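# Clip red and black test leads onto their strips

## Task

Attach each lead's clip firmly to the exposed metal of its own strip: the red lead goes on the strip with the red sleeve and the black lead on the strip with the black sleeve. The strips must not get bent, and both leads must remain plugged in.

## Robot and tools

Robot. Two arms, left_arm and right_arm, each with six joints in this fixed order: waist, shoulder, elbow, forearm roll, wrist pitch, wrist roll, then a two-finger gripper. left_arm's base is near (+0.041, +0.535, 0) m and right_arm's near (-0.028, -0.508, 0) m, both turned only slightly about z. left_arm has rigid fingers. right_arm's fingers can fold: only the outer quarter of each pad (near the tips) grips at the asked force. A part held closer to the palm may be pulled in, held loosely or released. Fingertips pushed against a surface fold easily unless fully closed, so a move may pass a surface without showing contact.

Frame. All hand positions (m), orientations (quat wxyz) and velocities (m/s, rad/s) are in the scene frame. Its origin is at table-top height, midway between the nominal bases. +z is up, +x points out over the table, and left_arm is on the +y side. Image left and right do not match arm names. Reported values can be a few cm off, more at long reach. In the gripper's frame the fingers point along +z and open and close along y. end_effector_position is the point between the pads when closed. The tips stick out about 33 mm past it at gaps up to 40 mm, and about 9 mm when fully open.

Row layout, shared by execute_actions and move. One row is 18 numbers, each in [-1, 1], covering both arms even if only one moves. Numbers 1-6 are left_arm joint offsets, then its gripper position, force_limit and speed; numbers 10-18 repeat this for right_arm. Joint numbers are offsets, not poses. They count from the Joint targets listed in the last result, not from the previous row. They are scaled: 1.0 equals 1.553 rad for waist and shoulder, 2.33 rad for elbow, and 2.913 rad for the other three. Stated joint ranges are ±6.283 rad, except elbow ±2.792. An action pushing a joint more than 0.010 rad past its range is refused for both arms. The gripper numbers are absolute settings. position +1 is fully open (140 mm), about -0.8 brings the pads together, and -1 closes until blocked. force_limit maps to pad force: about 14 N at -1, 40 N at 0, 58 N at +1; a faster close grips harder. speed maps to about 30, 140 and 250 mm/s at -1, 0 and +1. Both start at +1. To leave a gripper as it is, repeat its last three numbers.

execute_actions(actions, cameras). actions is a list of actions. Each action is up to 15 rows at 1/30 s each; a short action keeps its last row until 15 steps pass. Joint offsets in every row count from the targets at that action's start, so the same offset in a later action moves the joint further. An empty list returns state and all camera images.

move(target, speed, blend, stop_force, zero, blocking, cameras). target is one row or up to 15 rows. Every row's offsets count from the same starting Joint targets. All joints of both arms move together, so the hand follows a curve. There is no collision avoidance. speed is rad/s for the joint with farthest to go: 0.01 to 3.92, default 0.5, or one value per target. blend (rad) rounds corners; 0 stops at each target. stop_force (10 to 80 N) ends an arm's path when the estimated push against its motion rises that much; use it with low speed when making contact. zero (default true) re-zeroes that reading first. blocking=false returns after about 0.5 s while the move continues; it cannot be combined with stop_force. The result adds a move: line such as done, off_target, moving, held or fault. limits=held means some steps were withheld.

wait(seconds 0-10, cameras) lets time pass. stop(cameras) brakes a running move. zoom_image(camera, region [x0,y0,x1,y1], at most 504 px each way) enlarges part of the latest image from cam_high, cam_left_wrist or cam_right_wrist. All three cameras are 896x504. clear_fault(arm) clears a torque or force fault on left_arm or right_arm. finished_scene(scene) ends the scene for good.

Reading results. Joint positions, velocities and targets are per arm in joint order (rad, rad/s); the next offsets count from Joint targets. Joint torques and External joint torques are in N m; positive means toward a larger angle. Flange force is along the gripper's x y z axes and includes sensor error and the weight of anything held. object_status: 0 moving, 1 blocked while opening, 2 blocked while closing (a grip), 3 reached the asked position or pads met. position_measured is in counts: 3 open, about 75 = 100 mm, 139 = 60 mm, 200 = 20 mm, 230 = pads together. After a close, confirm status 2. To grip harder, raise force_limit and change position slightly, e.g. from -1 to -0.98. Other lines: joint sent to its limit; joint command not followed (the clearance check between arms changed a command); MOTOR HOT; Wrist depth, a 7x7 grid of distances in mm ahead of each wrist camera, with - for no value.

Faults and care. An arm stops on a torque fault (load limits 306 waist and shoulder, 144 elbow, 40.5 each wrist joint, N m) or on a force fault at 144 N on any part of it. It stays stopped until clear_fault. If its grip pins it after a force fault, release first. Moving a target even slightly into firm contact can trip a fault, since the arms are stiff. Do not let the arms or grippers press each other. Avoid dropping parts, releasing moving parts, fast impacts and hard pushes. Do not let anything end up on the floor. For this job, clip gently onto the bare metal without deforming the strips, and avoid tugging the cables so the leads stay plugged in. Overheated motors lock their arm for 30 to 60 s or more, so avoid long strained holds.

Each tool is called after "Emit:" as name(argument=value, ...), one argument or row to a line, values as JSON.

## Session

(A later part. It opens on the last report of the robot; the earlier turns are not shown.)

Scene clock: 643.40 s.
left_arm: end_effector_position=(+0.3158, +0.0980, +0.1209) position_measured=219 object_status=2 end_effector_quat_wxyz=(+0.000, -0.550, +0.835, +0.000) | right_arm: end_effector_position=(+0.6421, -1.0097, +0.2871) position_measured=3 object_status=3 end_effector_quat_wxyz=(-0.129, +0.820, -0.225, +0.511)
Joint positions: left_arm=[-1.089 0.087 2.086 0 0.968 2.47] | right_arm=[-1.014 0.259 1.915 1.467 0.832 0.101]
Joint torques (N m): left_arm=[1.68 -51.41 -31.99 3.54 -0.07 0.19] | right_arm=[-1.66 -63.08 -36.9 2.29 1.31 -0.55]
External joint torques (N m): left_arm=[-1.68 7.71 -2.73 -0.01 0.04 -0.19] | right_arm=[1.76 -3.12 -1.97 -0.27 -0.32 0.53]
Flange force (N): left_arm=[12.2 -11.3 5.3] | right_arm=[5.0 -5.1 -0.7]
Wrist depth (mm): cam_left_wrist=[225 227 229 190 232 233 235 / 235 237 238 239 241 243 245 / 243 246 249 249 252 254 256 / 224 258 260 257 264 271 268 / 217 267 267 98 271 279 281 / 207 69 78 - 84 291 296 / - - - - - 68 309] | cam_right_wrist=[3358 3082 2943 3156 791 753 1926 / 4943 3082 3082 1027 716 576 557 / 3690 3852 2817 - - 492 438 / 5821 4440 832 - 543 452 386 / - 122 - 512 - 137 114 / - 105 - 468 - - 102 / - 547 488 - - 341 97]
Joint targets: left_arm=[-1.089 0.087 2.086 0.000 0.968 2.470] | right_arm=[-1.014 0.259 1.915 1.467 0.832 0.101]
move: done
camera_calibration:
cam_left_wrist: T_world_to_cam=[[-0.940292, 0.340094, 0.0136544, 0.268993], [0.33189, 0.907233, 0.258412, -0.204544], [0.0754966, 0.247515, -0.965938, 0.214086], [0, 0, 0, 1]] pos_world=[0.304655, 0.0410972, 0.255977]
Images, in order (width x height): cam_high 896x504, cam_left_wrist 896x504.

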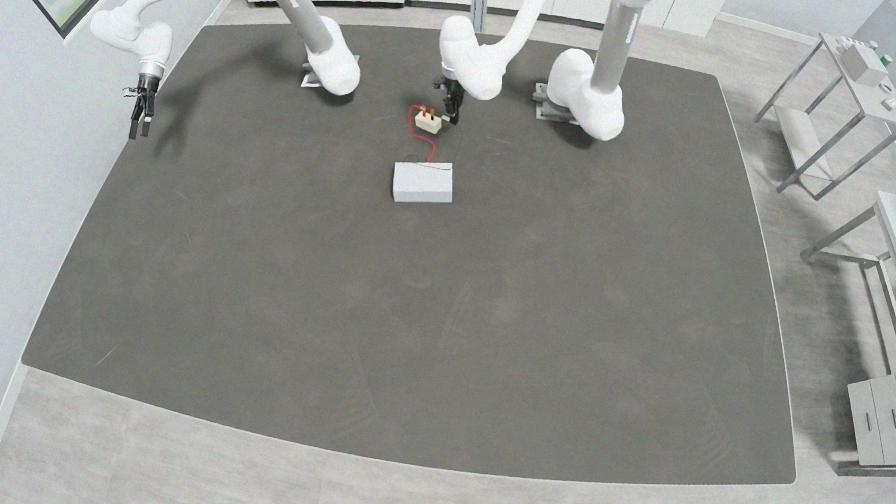

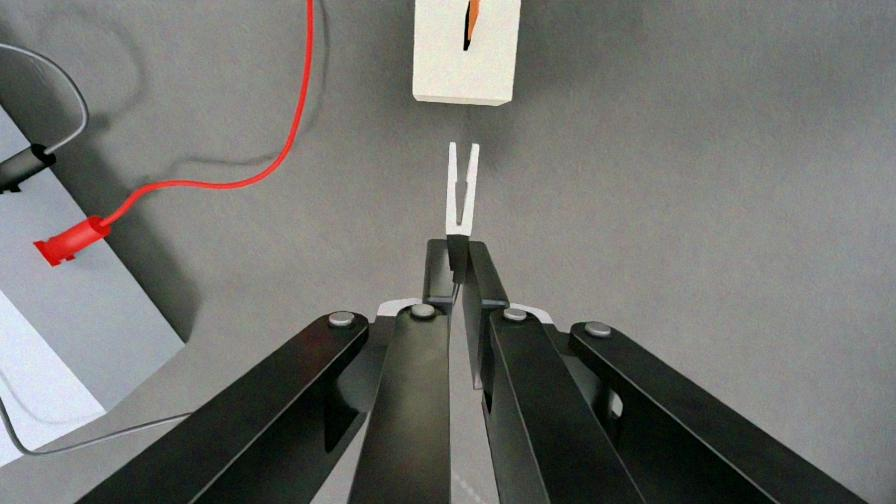

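Emit:
move(
  target=[-0.02871,0.01679,-0.01279,0,0.00128,-0.0153,-1,-0.5,-1,0,0,0,0,0,0,1,1,1],
  speed=0.06,
  cameras=["cam_left_wrist","cam_high"],
)

Emit:
zoom_image(
  camera="cam_left_wrist",
  region=[400, 50, 530, 260],
)

Emit:
zoom_image(
  camera="cam_left_wrist",
  region=[435, 60, 495, 160],
)

Emit:
zoom_image(
  camera="cam_high",
  region=[390, 80, 490, 180],
)

Scene clock: 701.27 s.
left_arm: end_effector_position=(+0.3036, +0.0707, +0.1209) position_measured=219 object_status=2 end_effector_quat_wxyz=(+0.000, -0.550, +0.835, +0.000) | right_arm: end_effector_position=(+0.6421, -1.0097, +0.2871) position_measured=3 object_status=3 end_effector_quat_wxyz=(-0.129, +0.820, -0.225, +0.511)
Joint positions: left_arm=[-1.133 0.113 2.056 0 0.972 2.426] | right_arm=[-1.014 0.259 1.915 1.467 0.832 0.101]
Joint torques (N m): left_arm=[2.79 -53.12 -32.42 3.56 0.1 0.41] | right_arm=[-1.86 -62.8 -36.83 2.31 1.34 -0.54]
External joint torques (N m): left_arm=[-2.68 6.44 -2.28 -0.03 -0.13 -0.41] | right_arm=[2.2 -3 -1.97 -0.31 -0.34 0.52]
Flange force (N): left_arm=[12.7 -7.0 4.7] | right_arm=[5.1 -5.4 0.0]
Wrist depth (mm): cam_left_wrist=[226 227 229 191 231 233 234 / 235 237 238 199 242 243 245 / 245 247 249 248 253 254 256 / 252 258 262 257 264 266 267 / 226 269 267 98 271 278 282 / 211 247 78 - 84 291 297 / - - - - - 68 310] | cam_right_wrist=[2381 3195 2911 3082 821 2183 1940 / 3234 2977 3156 - - - 494 / 4030 4030 963 - - 520 - / 4366 4158 688 648 556 480 - / - 121 - - - 137 108 / - 113 - - 420 - 102 / - - 495 460 - 326 -]
Joint targets: left_arm=[-1.134 0.113 2.056 0.000 0.972 2.426] | right_arm=[-1.014 0.259 1.915 1.467 0.832 0.101]
move: done
camera_calibration:
cam_left_wrist: T_world_to_cam=[[-0.9403, 0.34007, 0.013745, 0.266656], [0.331891, 0.907242, 0.25838, -0.175804], [0.0753972, 0.247516, -0.965946, 0.221874], [0, 0, 0, 1]] pos_world=[0.292356, 0.0138973, 0.256077]
Images, in order (width x height): cam_high 896x504, cam_left_wrist 896x504.

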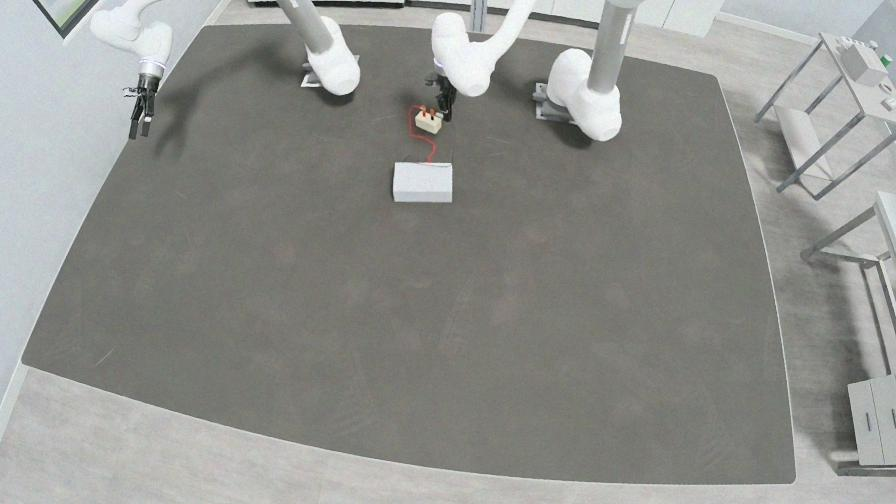

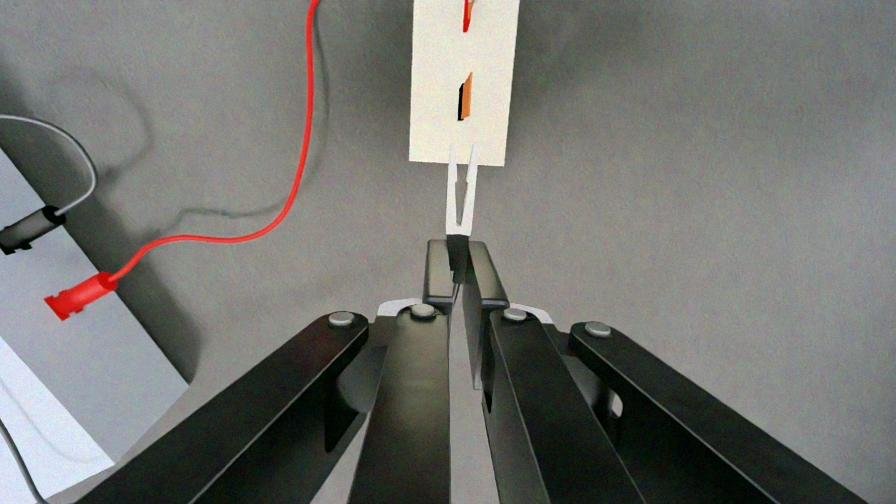

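Scaled by 2.400 from the camera's 896x504 image, which has a finer 1280x720 frame.

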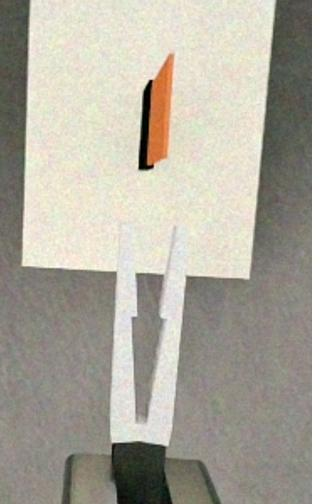

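Scaled by 5.040 from the camera's 896x504 image, which has a finer 1280x720 frame.

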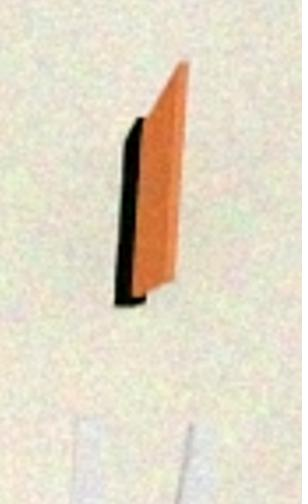

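Scaled by 5.040 from the camera's 896x504 image, which has a finer 1280x720 frame.

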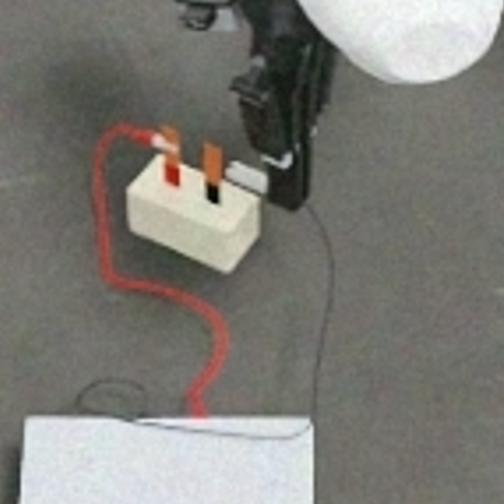

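Emit:
move(
  target=[-0.0197,0.01362,-0.01048,0,0.00113,-0.0105,-1,-0.5,-1,0,0,0,0,0,0,1,1,1],
  speed=0.035,
  stop_force=20,
  cameras=["cam_left_wrist","cam_high"],
)

Emit:
zoom_image(
  camera="cam_left_wrist",
  region=[400, 60, 530, 260],
)

Emit:
zoom_image(
  camera="cam_left_wrist",
  region=[435, 110, 495, 210],
)

Emit:
zoom_image(
  camera="cam_high",
  region=[390, 80, 490, 180],
)

Scene clock: 745.47 s.
left_arm: end_effector_position=(+0.2949, +0.0500, +0.1208) position_measured=219 object_status=2 end_effector_quat_wxyz=(+0.000, -0.550, +0.835, +0.000) | right_arm: end_effector_position=(+0.6421, -1.0097, +0.2871) position_measured=3 object_status=3 end_effector_quat_wxyz=(-0.129, +0.820, -0.225, +0.511)
Joint positions: left_arm=[-1.164 0.134 2.032 0 0.975 2.395] | right_arm=[-1.014 0.259 1.915 1.467 0.832 0.101]
Joint torques (N m): left_arm=[2.49 -56.05 -32.46 3.54 0.11 0.4] | right_arm=[-1.99 -62.7 -36.86 2.34 1.32 -0.57]
External joint torques (N m): left_arm=[-2.48 7.14 -2.5 0.02 -0.15 -0.4] | right_arm=[2.02 -2.65 -1.81 -0.32 -0.33 0.55]
Flange force (N): left_arm=[13.4 -8.1 5.1] | right_arm=[4.9 -4.9 0.1]
Wrist depth (mm): cam_left_wrist=[226 226 229 189 232 233 234 / 235 236 238 198 241 243 245 / 245 248 248 206 251 253 256 / 254 257 261 256 266 266 267 / 238 270 267 98 270 278 280 / 224 69 78 - 84 290 302 / - - - - - 68 308] | cam_right_wrist=[- 3011 2977 2977 824 2096 1898 / 3082 3082 3234 949 722 - - / - 4158 3274 710 637 - 455 / - - - - 537 442 - / - 122 - 534 476 138 108 / - 105 - 475 422 - 102 / - 560 489 413 393 345 97]
Joint targets: left_arm=[-1.164 0.134 2.032 0.000 0.975 2.395] | right_arm=[-1.014 0.259 1.915 1.467 0.832 0.101]
move: done
camera_calibration:
cam_left_wrist: T_world_to_cam=[[-0.9403, 0.34007, 0.013745, 0.265552], [0.331891, 0.907242, 0.25838, -0.153994], [0.0753972, 0.247516, -0.965946, 0.227485], [0, 0, 0, 1]] pos_world=[0.283656, -0.00690274, 0.255877]
Images, in order (width x height): cam_high 896x504, cam_left_wrist 896x504.

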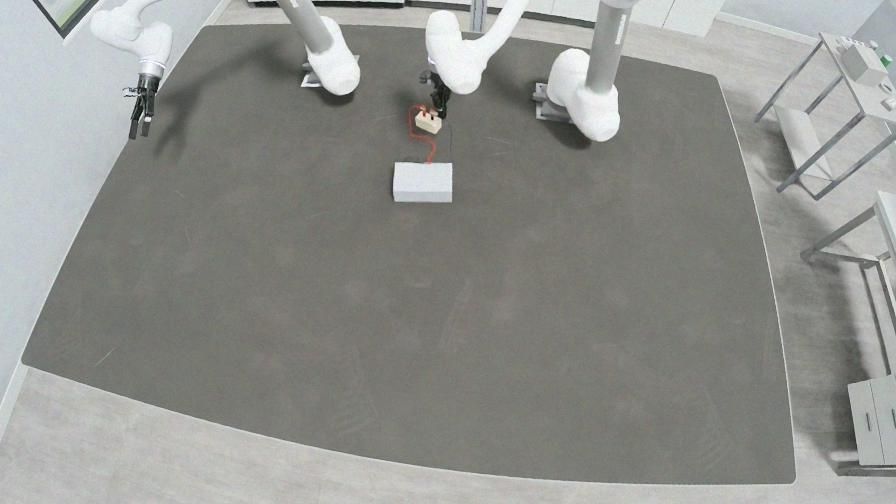

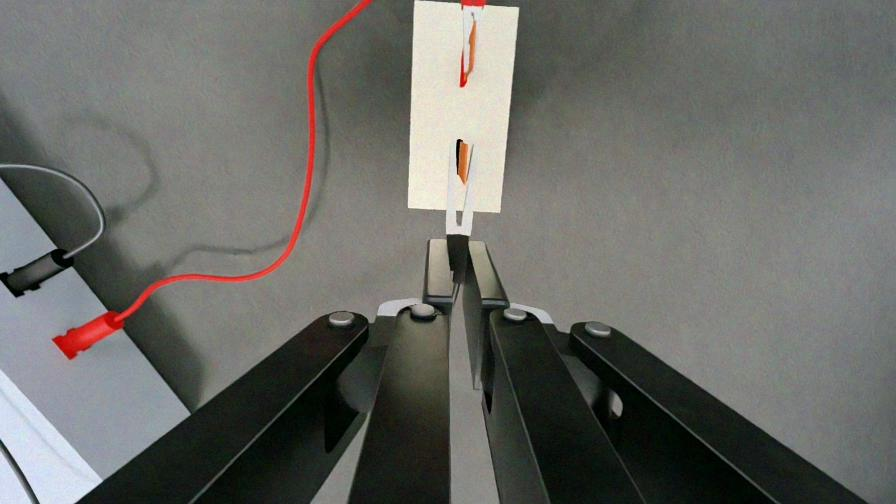

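Scaled by 2.520 from the camera's 896x504 image, which has a finer 1280x720 frame.

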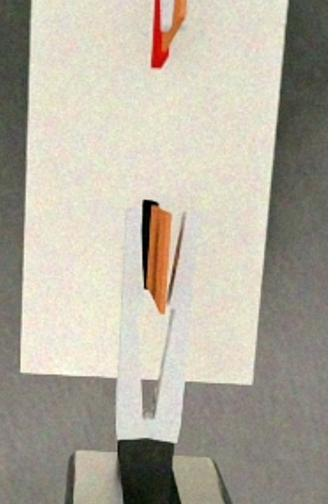

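Scaled by 5.040 from the camera's 896x504 image, which has a finer 1280x720 frame.

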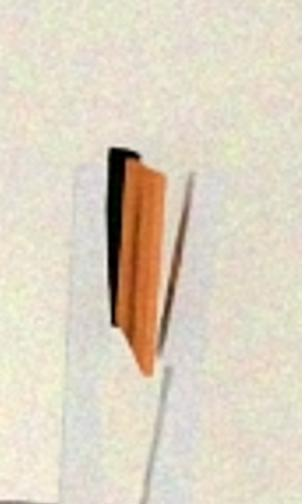

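Scaled by 5.040 from the camera's 896x504 image, which has a finer 1280x720 frame.

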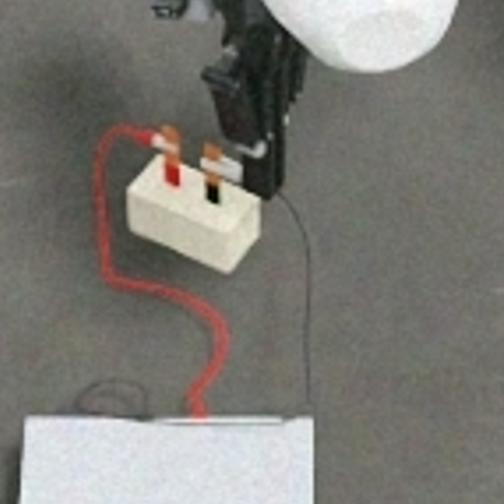

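Emit:
move(
  target=[0,0,0,0,0,0,-0.5,-0.5,-1,0,0,0,0,0,0,1,1,1],
  speed=0.05,
  cameras=["cam_left_wrist","cam_high"],
)

Emit:
zoom_image(
  camera="cam_left_wrist",
  region=[400, 60, 530, 280],
)

Emit:
zoom_image(
  camera="cam_high",
  region=[390, 80, 490, 180],
)

Scene clock: 754.03 s.
left_arm: end_effector_position=(+0.2949, +0.0500, +0.1208) position_measured=192 object_status=0 end_effector_quat_wxyz=(+0.000, -0.550, +0.835, +0.000) | right_arm: end_effector_position=(+0.6421, -1.0097, +0.2871) position_measured=3 object_status=3 end_effector_quat_wxyz=(-0.129, +0.820, -0.225, +0.511)
Joint positions: left_arm=[-1.164 0.134 2.032 0 0.975 2.395] | right_arm=[-1.014 0.259 1.915 1.467 0.832 0.101]
Joint torques (N m): left_arm=[2.21 -56.26 -32.37 3.51 0.18 0.4] | right_arm=[-1.67 -62.79 -36.86 2.3 1.34 -0.54]
External joint torques (N m): left_arm=[-2.19 7.36 -2.47 0.03 -0.21 -0.4] | right_arm=[1.9 -2.96 -1.76 -0.3 -0.34 0.52]
Flange force (N): left_arm=[13.1 -8.6 5.5] | right_arm=[4.6 -5.2 -0.4]
Wrist depth (mm): cam_left_wrist=[226 227 229 189 231 233 234 / 236 236 239 199 242 243 244 / 245 246 248 207 251 253 256 / 254 257 259 256 264 266 268 / 238 268 94 174 103 278 281 / 226 - - 287 75 85 296 / - - - - - 71 306] | cam_right_wrist=[- 2847 2943 2977 853 736 1940 / 3796 2943 3195 870 759 578 1669 / 3638 4093 3082 712 608 503 - / 3796 4093 - 645 - 437 362 / 4294 122 - - 438 137 114 / - 112 576 458 404 - 102 / - 561 555 - - 338 -]
Joint targets: left_arm=[-1.164 0.134 2.032 0.000 0.975 2.395] | right_arm=[-1.014 0.259 1.915 1.467 0.832 0.101]
move: done
camera_calibration:
cam_left_wrist: T_world_to_cam=[[-0.9403, 0.34007, 0.013745, 0.265552], [0.331891, 0.907242, 0.25838, -0.153994], [0.0753972, 0.247516, -0.965946, 0.227485], [0, 0, 0, 1]] pos_world=[0.283656, -0.00690274, 0.255877]
Images, in order (width x height): cam_high 896x504, cam_left_wrist 896x504.

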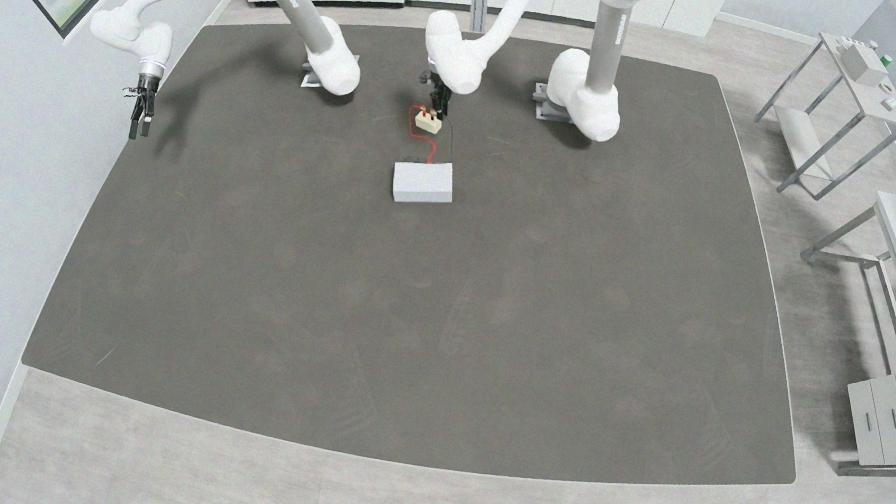

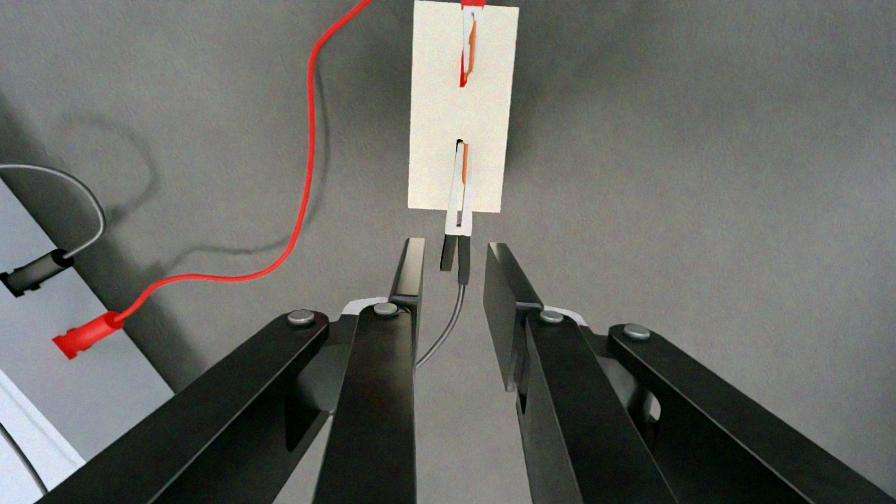

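Scaled by 2.291 from the camera's 896x504 image, which has a finer 1280x720 frame.

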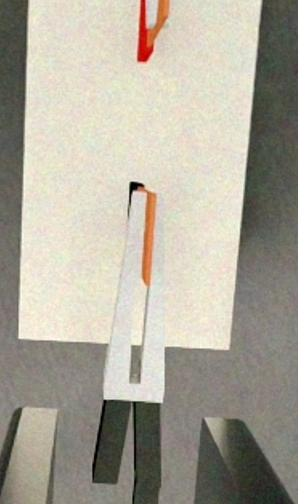

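Scaled by 5.040 from the camera's 896x504 image, which has a finer 1280x720 frame.

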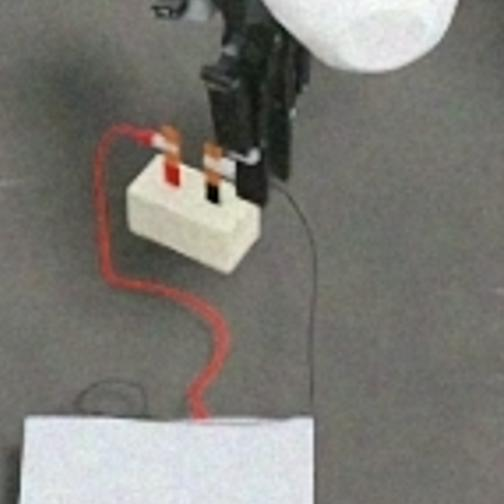

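Emit:
move(
  target=[0,-0.05404,-0.04731,0,0.06665,0,-0.5,-0.5,-1,0,0,0,0,0,0,1,1,1],
  speed=0.08,
  cameras=["cam_left_wrist","cam_high"],
)

Emit:
zoom_image(
  camera="cam_left_wrist",
  region=[400, 60, 530, 280],
)

Emit:
zoom_image(
  camera="cam_high",
  region=[390, 80, 490, 180],
)

Scene clock: 769.10 s.
left_arm: end_effector_position=(+0.2949, +0.0500, +0.2207) position_measured=192 object_status=3 end_effector_quat_wxyz=(+0.000, -0.550, +0.835, +0.000) | right_arm: end_effector_position=(+0.6421, -1.0097, +0.2871) position_measured=3 object_status=3 end_effector_quat_wxyz=(-0.129, +0.820, -0.225, +0.511)
Joint positions: left_arm=[-1.164 0.051 1.922 0 1.169 2.395] | right_arm=[-1.014 0.259 1.915 1.467 0.832 0.101]
Joint torques (N m): left_arm=[2.16 -50.48 -36.7 3.88 0.06 0.35] | right_arm=[-1.77 -62.68 -36.97 2.3 1.36 -0.54]
External joint torques (N m): left_arm=[-2.13 6.4 -2.07 0.07 -0.09 -0.35] | right_arm=[1.71 -3.32 -1.98 -0.26 -0.38 0.51]
Flange force (N): left_arm=[11.9 -7.5 1.9] | right_arm=[4.9 -5.3 -0.9]
Wrist depth (mm): cam_left_wrist=[313 315 319 317 322 324 332 / 327 328 331 297 336 339 339 / 294 341 346 345 351 352 357 / 289 347 360 358 367 368 364 / 300 306 94 129 110 388 394 / 312 - - 396 75 85 412 / - - - 424 - 71 66] | cam_right_wrist=[- 2911 3011 3316 - 2911 1794 / 4093 2977 3046 1004 706 611 495 / 3493 4294 1023 - 585 534 - / - 939 811 - - 469 - / - 122 644 578 - 138 108 / - 112 615 - 399 - 102 / - - - - - - -]
Joint targets: left_arm=[-1.164 0.051 1.922 0.000 1.169 2.395] | right_arm=[-1.014 0.259 1.915 1.467 0.832 0.101]
move: done
camera_calibration:
cam_left_wrist: T_world_to_cam=[[-0.940331, 0.339985, 0.0137196, 0.264289], [0.331802, 0.907274, 0.258382, -0.179841], [0.0753985, 0.247517, -0.965945, 0.324072], [0, 0, 0, 1]] pos_world=[0.283756, -0.00690262, 0.355877]
Images, in order (width x height): cam_high 896x504, cam_left_wrist 896x504.

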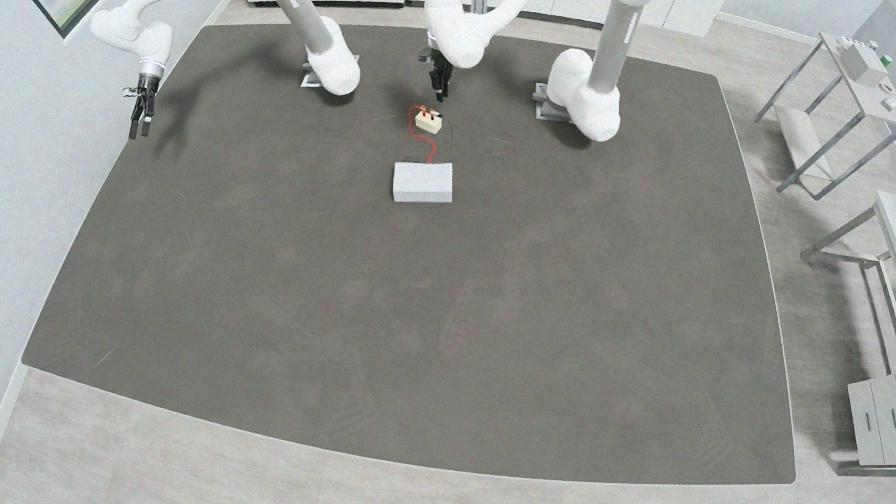

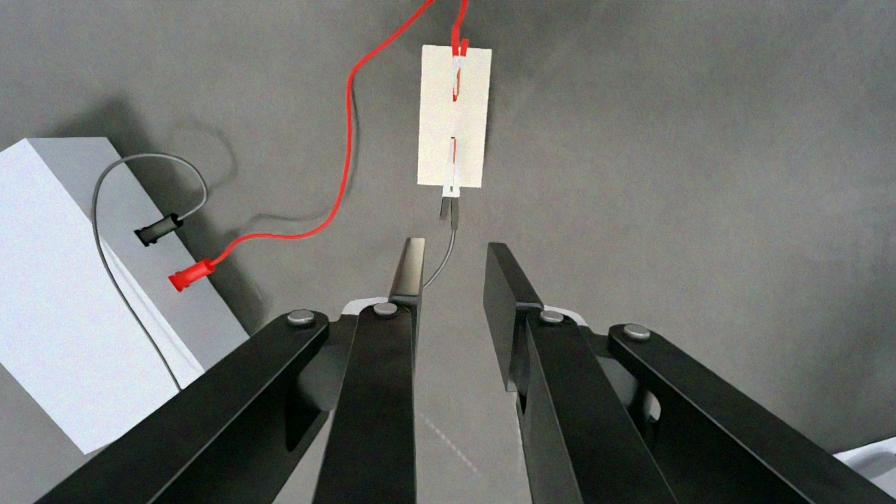

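Scaled by 2.291 from the camera's 896x504 image, which has a finer 1280x720 frame.

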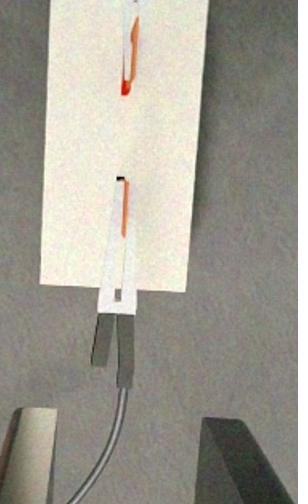

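Scaled by 5.040 from the camera's 896x504 image, which has a finer 1280x720 frame.

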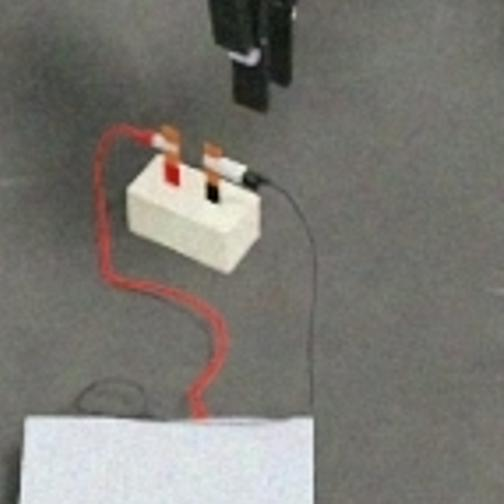

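Emit:
move(
  target=[0.77,0,0,0,0,0,-0.5,-0.5,-1,0,0,0,0,0,0,1,1,1],
  speed=0.5,
  cameras=["cam_high"],
)

Emit:
zoom_image(
  camera="cam_high",
  region=[390, 90, 460, 160],
)

Scene clock: 779.37 s.
left_arm: end_effector_position=(+0.5851, +0.5934, +0.2208) position_measured=192 object_status=3 end_effector_quat_wxyz=(+0.000, +0.925, -0.380, +0.000) | right_arm: end_effector_position=(+0.6421, -1.0097, +0.2871) position_measured=3 object_status=3 end_effector_quat_wxyz=(-0.129, +0.820, -0.225, +0.511)
Joint positions: left_arm=[0.032 0.051 1.922 0 1.169 2.395] | right_arm=[-1.014 0.259 1.915 1.467 0.832 0.101]
Joint torques (N m): left_arm=[0.58 -51.66 -36.28 3.94 0.06 0.39] | right_arm=[-1.74 -62.77 -36.91 2.31 1.32 -0.55]
External joint torques (N m): left_arm=[-0.65 7.57 -2.54 0 -0.1 -0.39] | right_arm=[1.75 -2.88 -1.84 -0.29 -0.34 0.53]
Flange force (N): left_arm=[11.7 -11.3 2.2] | right_arm=[4.8 -4.9 -0.5]
Wrist depth (mm): cam_left_wrist=[317 316 319 319 321 323 327 / 327 331 329 334 329 339 340 / 342 343 346 348 351 353 355 / 356 367 361 360 366 371 374 / 375 373 94 128 110 - 390 / 387 - - 397 75 85 412 / - - - 423 - 71 66] | cam_right_wrist=[2977 2847 3046 3082 796 730 1858 / 3358 3316 3234 891 699 - 498 / 3969 4030 3852 766 - - - / - 6092 - 628 - 446 - / - 122 647 566 438 137 108 / - 105 - - - - 102 / - 568 495 - - 347 -]
Joint targets: left_arm=[0.032 0.051 1.922 0.000 1.169 2.395] | right_arm=[-1.014 0.259 1.915 1.467 0.832 0.101]
move: done
Images, in order (width x height): cam_high 896x504.

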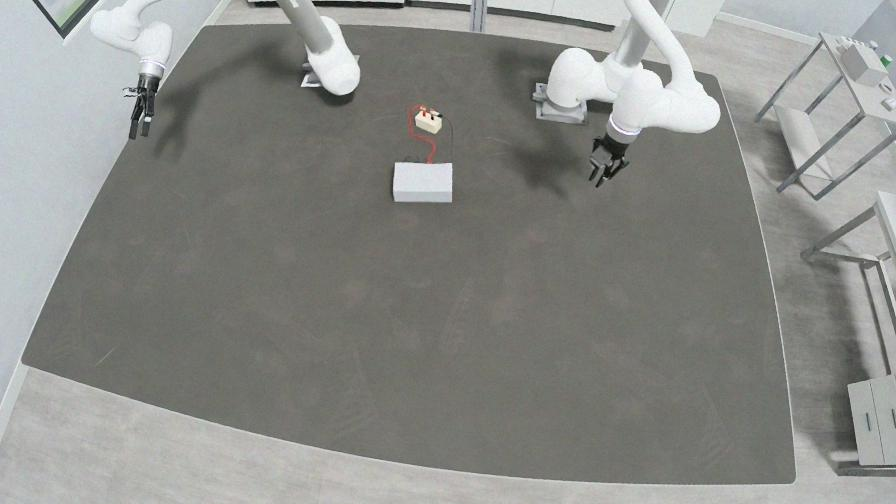

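Scaled by 7.200 from the camera's 896x504 image, which has a finer 1280x720 frame.

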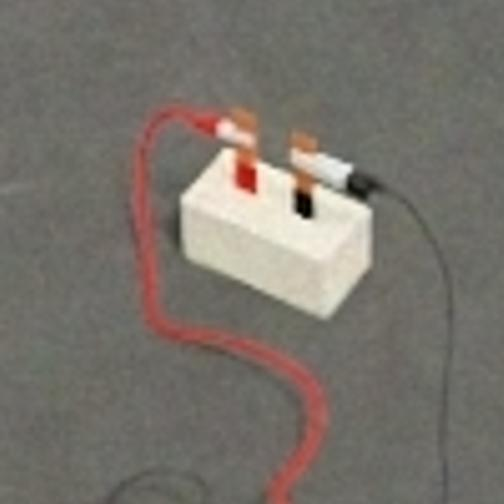

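Both clips are on the bare metal of the matching strips, and both leads are still plugged in.

Emit:
finished_scene(
  scene=2,
)

The scene is finished: the task was done.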